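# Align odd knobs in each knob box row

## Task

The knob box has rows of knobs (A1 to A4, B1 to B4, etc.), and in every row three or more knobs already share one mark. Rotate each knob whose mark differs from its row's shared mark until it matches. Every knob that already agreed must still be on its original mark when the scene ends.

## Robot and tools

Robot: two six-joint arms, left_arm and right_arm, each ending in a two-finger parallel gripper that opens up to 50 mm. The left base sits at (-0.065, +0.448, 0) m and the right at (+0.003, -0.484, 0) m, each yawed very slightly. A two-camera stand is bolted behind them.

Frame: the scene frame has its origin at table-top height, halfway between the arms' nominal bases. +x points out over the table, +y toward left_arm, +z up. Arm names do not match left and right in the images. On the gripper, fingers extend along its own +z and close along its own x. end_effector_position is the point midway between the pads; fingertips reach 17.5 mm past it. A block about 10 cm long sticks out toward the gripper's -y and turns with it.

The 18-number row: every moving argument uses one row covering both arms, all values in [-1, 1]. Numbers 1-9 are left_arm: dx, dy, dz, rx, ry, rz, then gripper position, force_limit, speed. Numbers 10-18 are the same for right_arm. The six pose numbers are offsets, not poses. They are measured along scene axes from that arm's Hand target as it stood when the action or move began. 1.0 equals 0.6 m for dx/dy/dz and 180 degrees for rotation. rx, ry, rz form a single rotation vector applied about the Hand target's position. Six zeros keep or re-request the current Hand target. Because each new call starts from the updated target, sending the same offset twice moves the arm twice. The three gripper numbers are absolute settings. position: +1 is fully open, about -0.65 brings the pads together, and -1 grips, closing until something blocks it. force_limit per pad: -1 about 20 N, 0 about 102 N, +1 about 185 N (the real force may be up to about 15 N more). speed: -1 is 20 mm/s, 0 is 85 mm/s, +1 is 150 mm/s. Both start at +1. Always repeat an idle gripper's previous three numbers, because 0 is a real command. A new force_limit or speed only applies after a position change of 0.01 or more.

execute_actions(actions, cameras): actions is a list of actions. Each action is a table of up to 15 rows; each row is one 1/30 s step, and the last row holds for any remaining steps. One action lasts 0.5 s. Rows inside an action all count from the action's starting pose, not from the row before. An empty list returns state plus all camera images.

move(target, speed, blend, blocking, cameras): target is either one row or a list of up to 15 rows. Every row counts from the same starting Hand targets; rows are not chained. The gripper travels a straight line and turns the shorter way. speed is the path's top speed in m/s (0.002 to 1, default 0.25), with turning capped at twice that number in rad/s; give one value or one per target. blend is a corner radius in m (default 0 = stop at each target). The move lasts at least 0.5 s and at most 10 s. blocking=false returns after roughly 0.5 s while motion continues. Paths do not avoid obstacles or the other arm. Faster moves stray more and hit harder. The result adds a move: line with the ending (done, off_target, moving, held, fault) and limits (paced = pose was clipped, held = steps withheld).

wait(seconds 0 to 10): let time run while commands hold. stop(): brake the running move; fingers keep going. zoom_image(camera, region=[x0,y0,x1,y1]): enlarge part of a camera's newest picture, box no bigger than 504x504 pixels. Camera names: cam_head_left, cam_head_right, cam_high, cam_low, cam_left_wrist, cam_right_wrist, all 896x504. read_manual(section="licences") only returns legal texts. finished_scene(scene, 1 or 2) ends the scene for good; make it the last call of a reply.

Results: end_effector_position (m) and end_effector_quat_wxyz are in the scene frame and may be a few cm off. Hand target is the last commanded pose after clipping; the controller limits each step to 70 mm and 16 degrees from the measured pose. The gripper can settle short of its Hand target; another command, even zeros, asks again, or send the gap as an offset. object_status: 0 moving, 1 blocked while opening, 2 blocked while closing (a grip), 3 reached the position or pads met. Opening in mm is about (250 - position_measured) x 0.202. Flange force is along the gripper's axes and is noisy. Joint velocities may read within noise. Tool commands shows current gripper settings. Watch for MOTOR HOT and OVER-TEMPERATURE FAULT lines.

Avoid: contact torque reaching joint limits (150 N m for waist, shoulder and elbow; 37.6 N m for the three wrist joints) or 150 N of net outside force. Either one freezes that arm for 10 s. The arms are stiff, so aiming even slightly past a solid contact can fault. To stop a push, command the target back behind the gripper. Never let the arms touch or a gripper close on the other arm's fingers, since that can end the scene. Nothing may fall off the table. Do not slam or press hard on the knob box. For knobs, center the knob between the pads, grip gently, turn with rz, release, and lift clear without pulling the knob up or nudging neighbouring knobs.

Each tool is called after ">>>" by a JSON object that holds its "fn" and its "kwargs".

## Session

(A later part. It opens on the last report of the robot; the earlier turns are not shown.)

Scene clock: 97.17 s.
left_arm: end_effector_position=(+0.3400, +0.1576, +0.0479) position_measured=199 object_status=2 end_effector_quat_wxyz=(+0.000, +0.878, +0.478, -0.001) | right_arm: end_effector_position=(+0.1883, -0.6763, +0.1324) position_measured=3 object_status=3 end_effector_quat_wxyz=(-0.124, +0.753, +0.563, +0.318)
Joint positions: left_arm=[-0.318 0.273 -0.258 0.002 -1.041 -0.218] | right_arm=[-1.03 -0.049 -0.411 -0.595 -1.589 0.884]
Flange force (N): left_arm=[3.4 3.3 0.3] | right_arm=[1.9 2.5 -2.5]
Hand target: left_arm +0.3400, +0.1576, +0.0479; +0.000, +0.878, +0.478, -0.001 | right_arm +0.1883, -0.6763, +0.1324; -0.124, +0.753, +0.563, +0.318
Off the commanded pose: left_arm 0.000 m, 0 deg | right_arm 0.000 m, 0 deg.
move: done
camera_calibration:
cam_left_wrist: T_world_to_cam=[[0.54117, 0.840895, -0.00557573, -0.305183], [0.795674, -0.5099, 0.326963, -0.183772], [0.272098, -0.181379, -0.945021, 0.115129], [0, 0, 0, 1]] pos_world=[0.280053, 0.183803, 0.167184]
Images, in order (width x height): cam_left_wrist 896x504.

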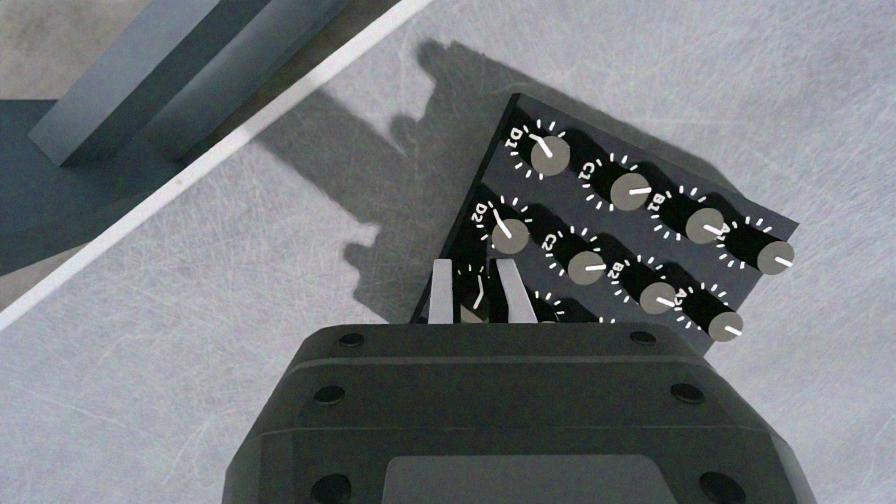

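>>> {"fn": "move", "kwargs": {"target": [0,0,0,0,0,0.322,-1,-0.9,-1,0,0,0,0,0,0,1,1,1], "speed": 0.3}}

>>> {"fn": "move", "kwargs": {"target": [[0,0,0,0,0,0,0,-0.9,-1,0,0,0,0,0,0,1,1,1],[0,0,0.08,0,0,0,0,-0.9,-1,0,0,0,0,0,0,1,1,1],[0.04,-0.03,0.2,0,0,-0.322,0,-0.9,-1,0,0,0,0,0,0,1,1,1]], "speed": [0.1,0.1,0.4], "cameras": ["cam_left_wrist"]}}

>>> {"fn": "zoom_image", "kwargs": {"camera": "cam_left_wrist", "region": [370, 60, 610, 300]}}

Scene clock: 103.57 s.
left_arm: end_effector_position=(+0.3400, +0.1576, +0.0479) position_measured=199 object_status=2 end_effector_quat_wxyz=(+0.001, +0.537, +0.844, -0.001) | right_arm: end_effector_position=(+0.1883, -0.6763, +0.1324) position_measured=3 object_status=3 end_effector_quat_wxyz=(-0.124, +0.753, +0.563, +0.318)
Joint positions: left_arm=[-0.318 0.272 -0.259 0.002 -1.039 0.794] | right_arm=[-1.03 -0.049 -0.411 -0.595 -1.589 0.884]
Flange force (N): left_arm=[-3.7 1.2 0.2] | right_arm=[0.9 3.5 -3.4]
Hand target: left_arm +0.3400, +0.1576, +0.0479; +0.001, +0.537, +0.844, -0.001 | right_arm +0.1883, -0.6763, +0.1324; -0.124, +0.753, +0.563, +0.318
Off the commanded pose: left_arm 0.000 m, 0 deg | right_arm 0.000 m, 0 deg.
move: done

Scene clock: 106.67 s.
left_arm: end_effector_position=(+0.3640, +0.1396, +0.1679) position_measured=152 object_status=3 end_effector_quat_wxyz=(+0.000, +0.878, +0.478, -0.001) | right_arm: end_effector_position=(+0.1883, -0.6763, +0.1324) position_measured=3 object_status=3 end_effector_quat_wxyz=(-0.124, +0.753, +0.563, +0.318)
Joint positions: left_arm=[-0.335 0.233 -0.006 0.002 -1.333 -0.201] | right_arm=[-1.03 -0.049 -0.411 -0.595 -1.589 0.884]
Flange force (N): left_arm=[1.1 3.4 -0.7] | right_arm=[2.5 2.9 -2.7]
Hand target: left_arm +0.3640, +0.1396, +0.1679; +0.000, +0.878, +0.478, -0.001 | right_arm +0.1883, -0.6763, +0.1324; -0.124, +0.753, +0.563, +0.318
Off the commanded pose: left_arm 0.000 m, 0 deg | right_arm 0.000 m, 0 deg.
move: done
camera_calibration:
cam_left_wrist: T_world_to_cam=[[0.54117, 0.840895, -0.00557573, -0.302366], [0.795674, -0.5099, 0.326963, -0.251282], [0.272098, -0.181379, -0.945021, 0.218736], [0, 0, 0, 1]] pos_world=[0.304053, 0.165803, 0.287184]
Images, in order (width x height): cam_left_wrist 896x504.

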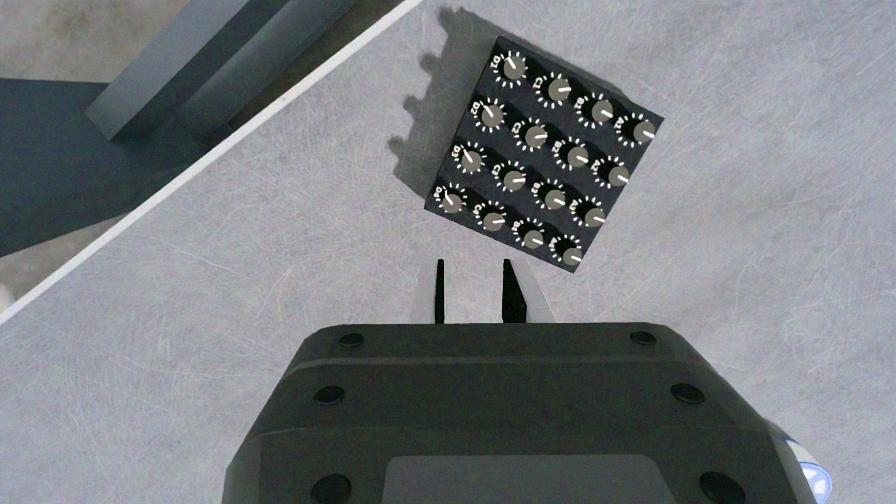

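Scaled by 2.100 from the camera's 896x504 image, which has a finer 1280x720 frame.

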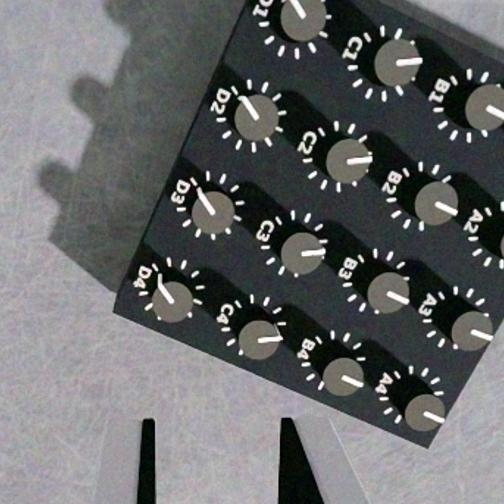

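All match.

>>> {"fn": "finished_scene", "kwargs": {"scene": 2}}

The scene is finished: the task was done.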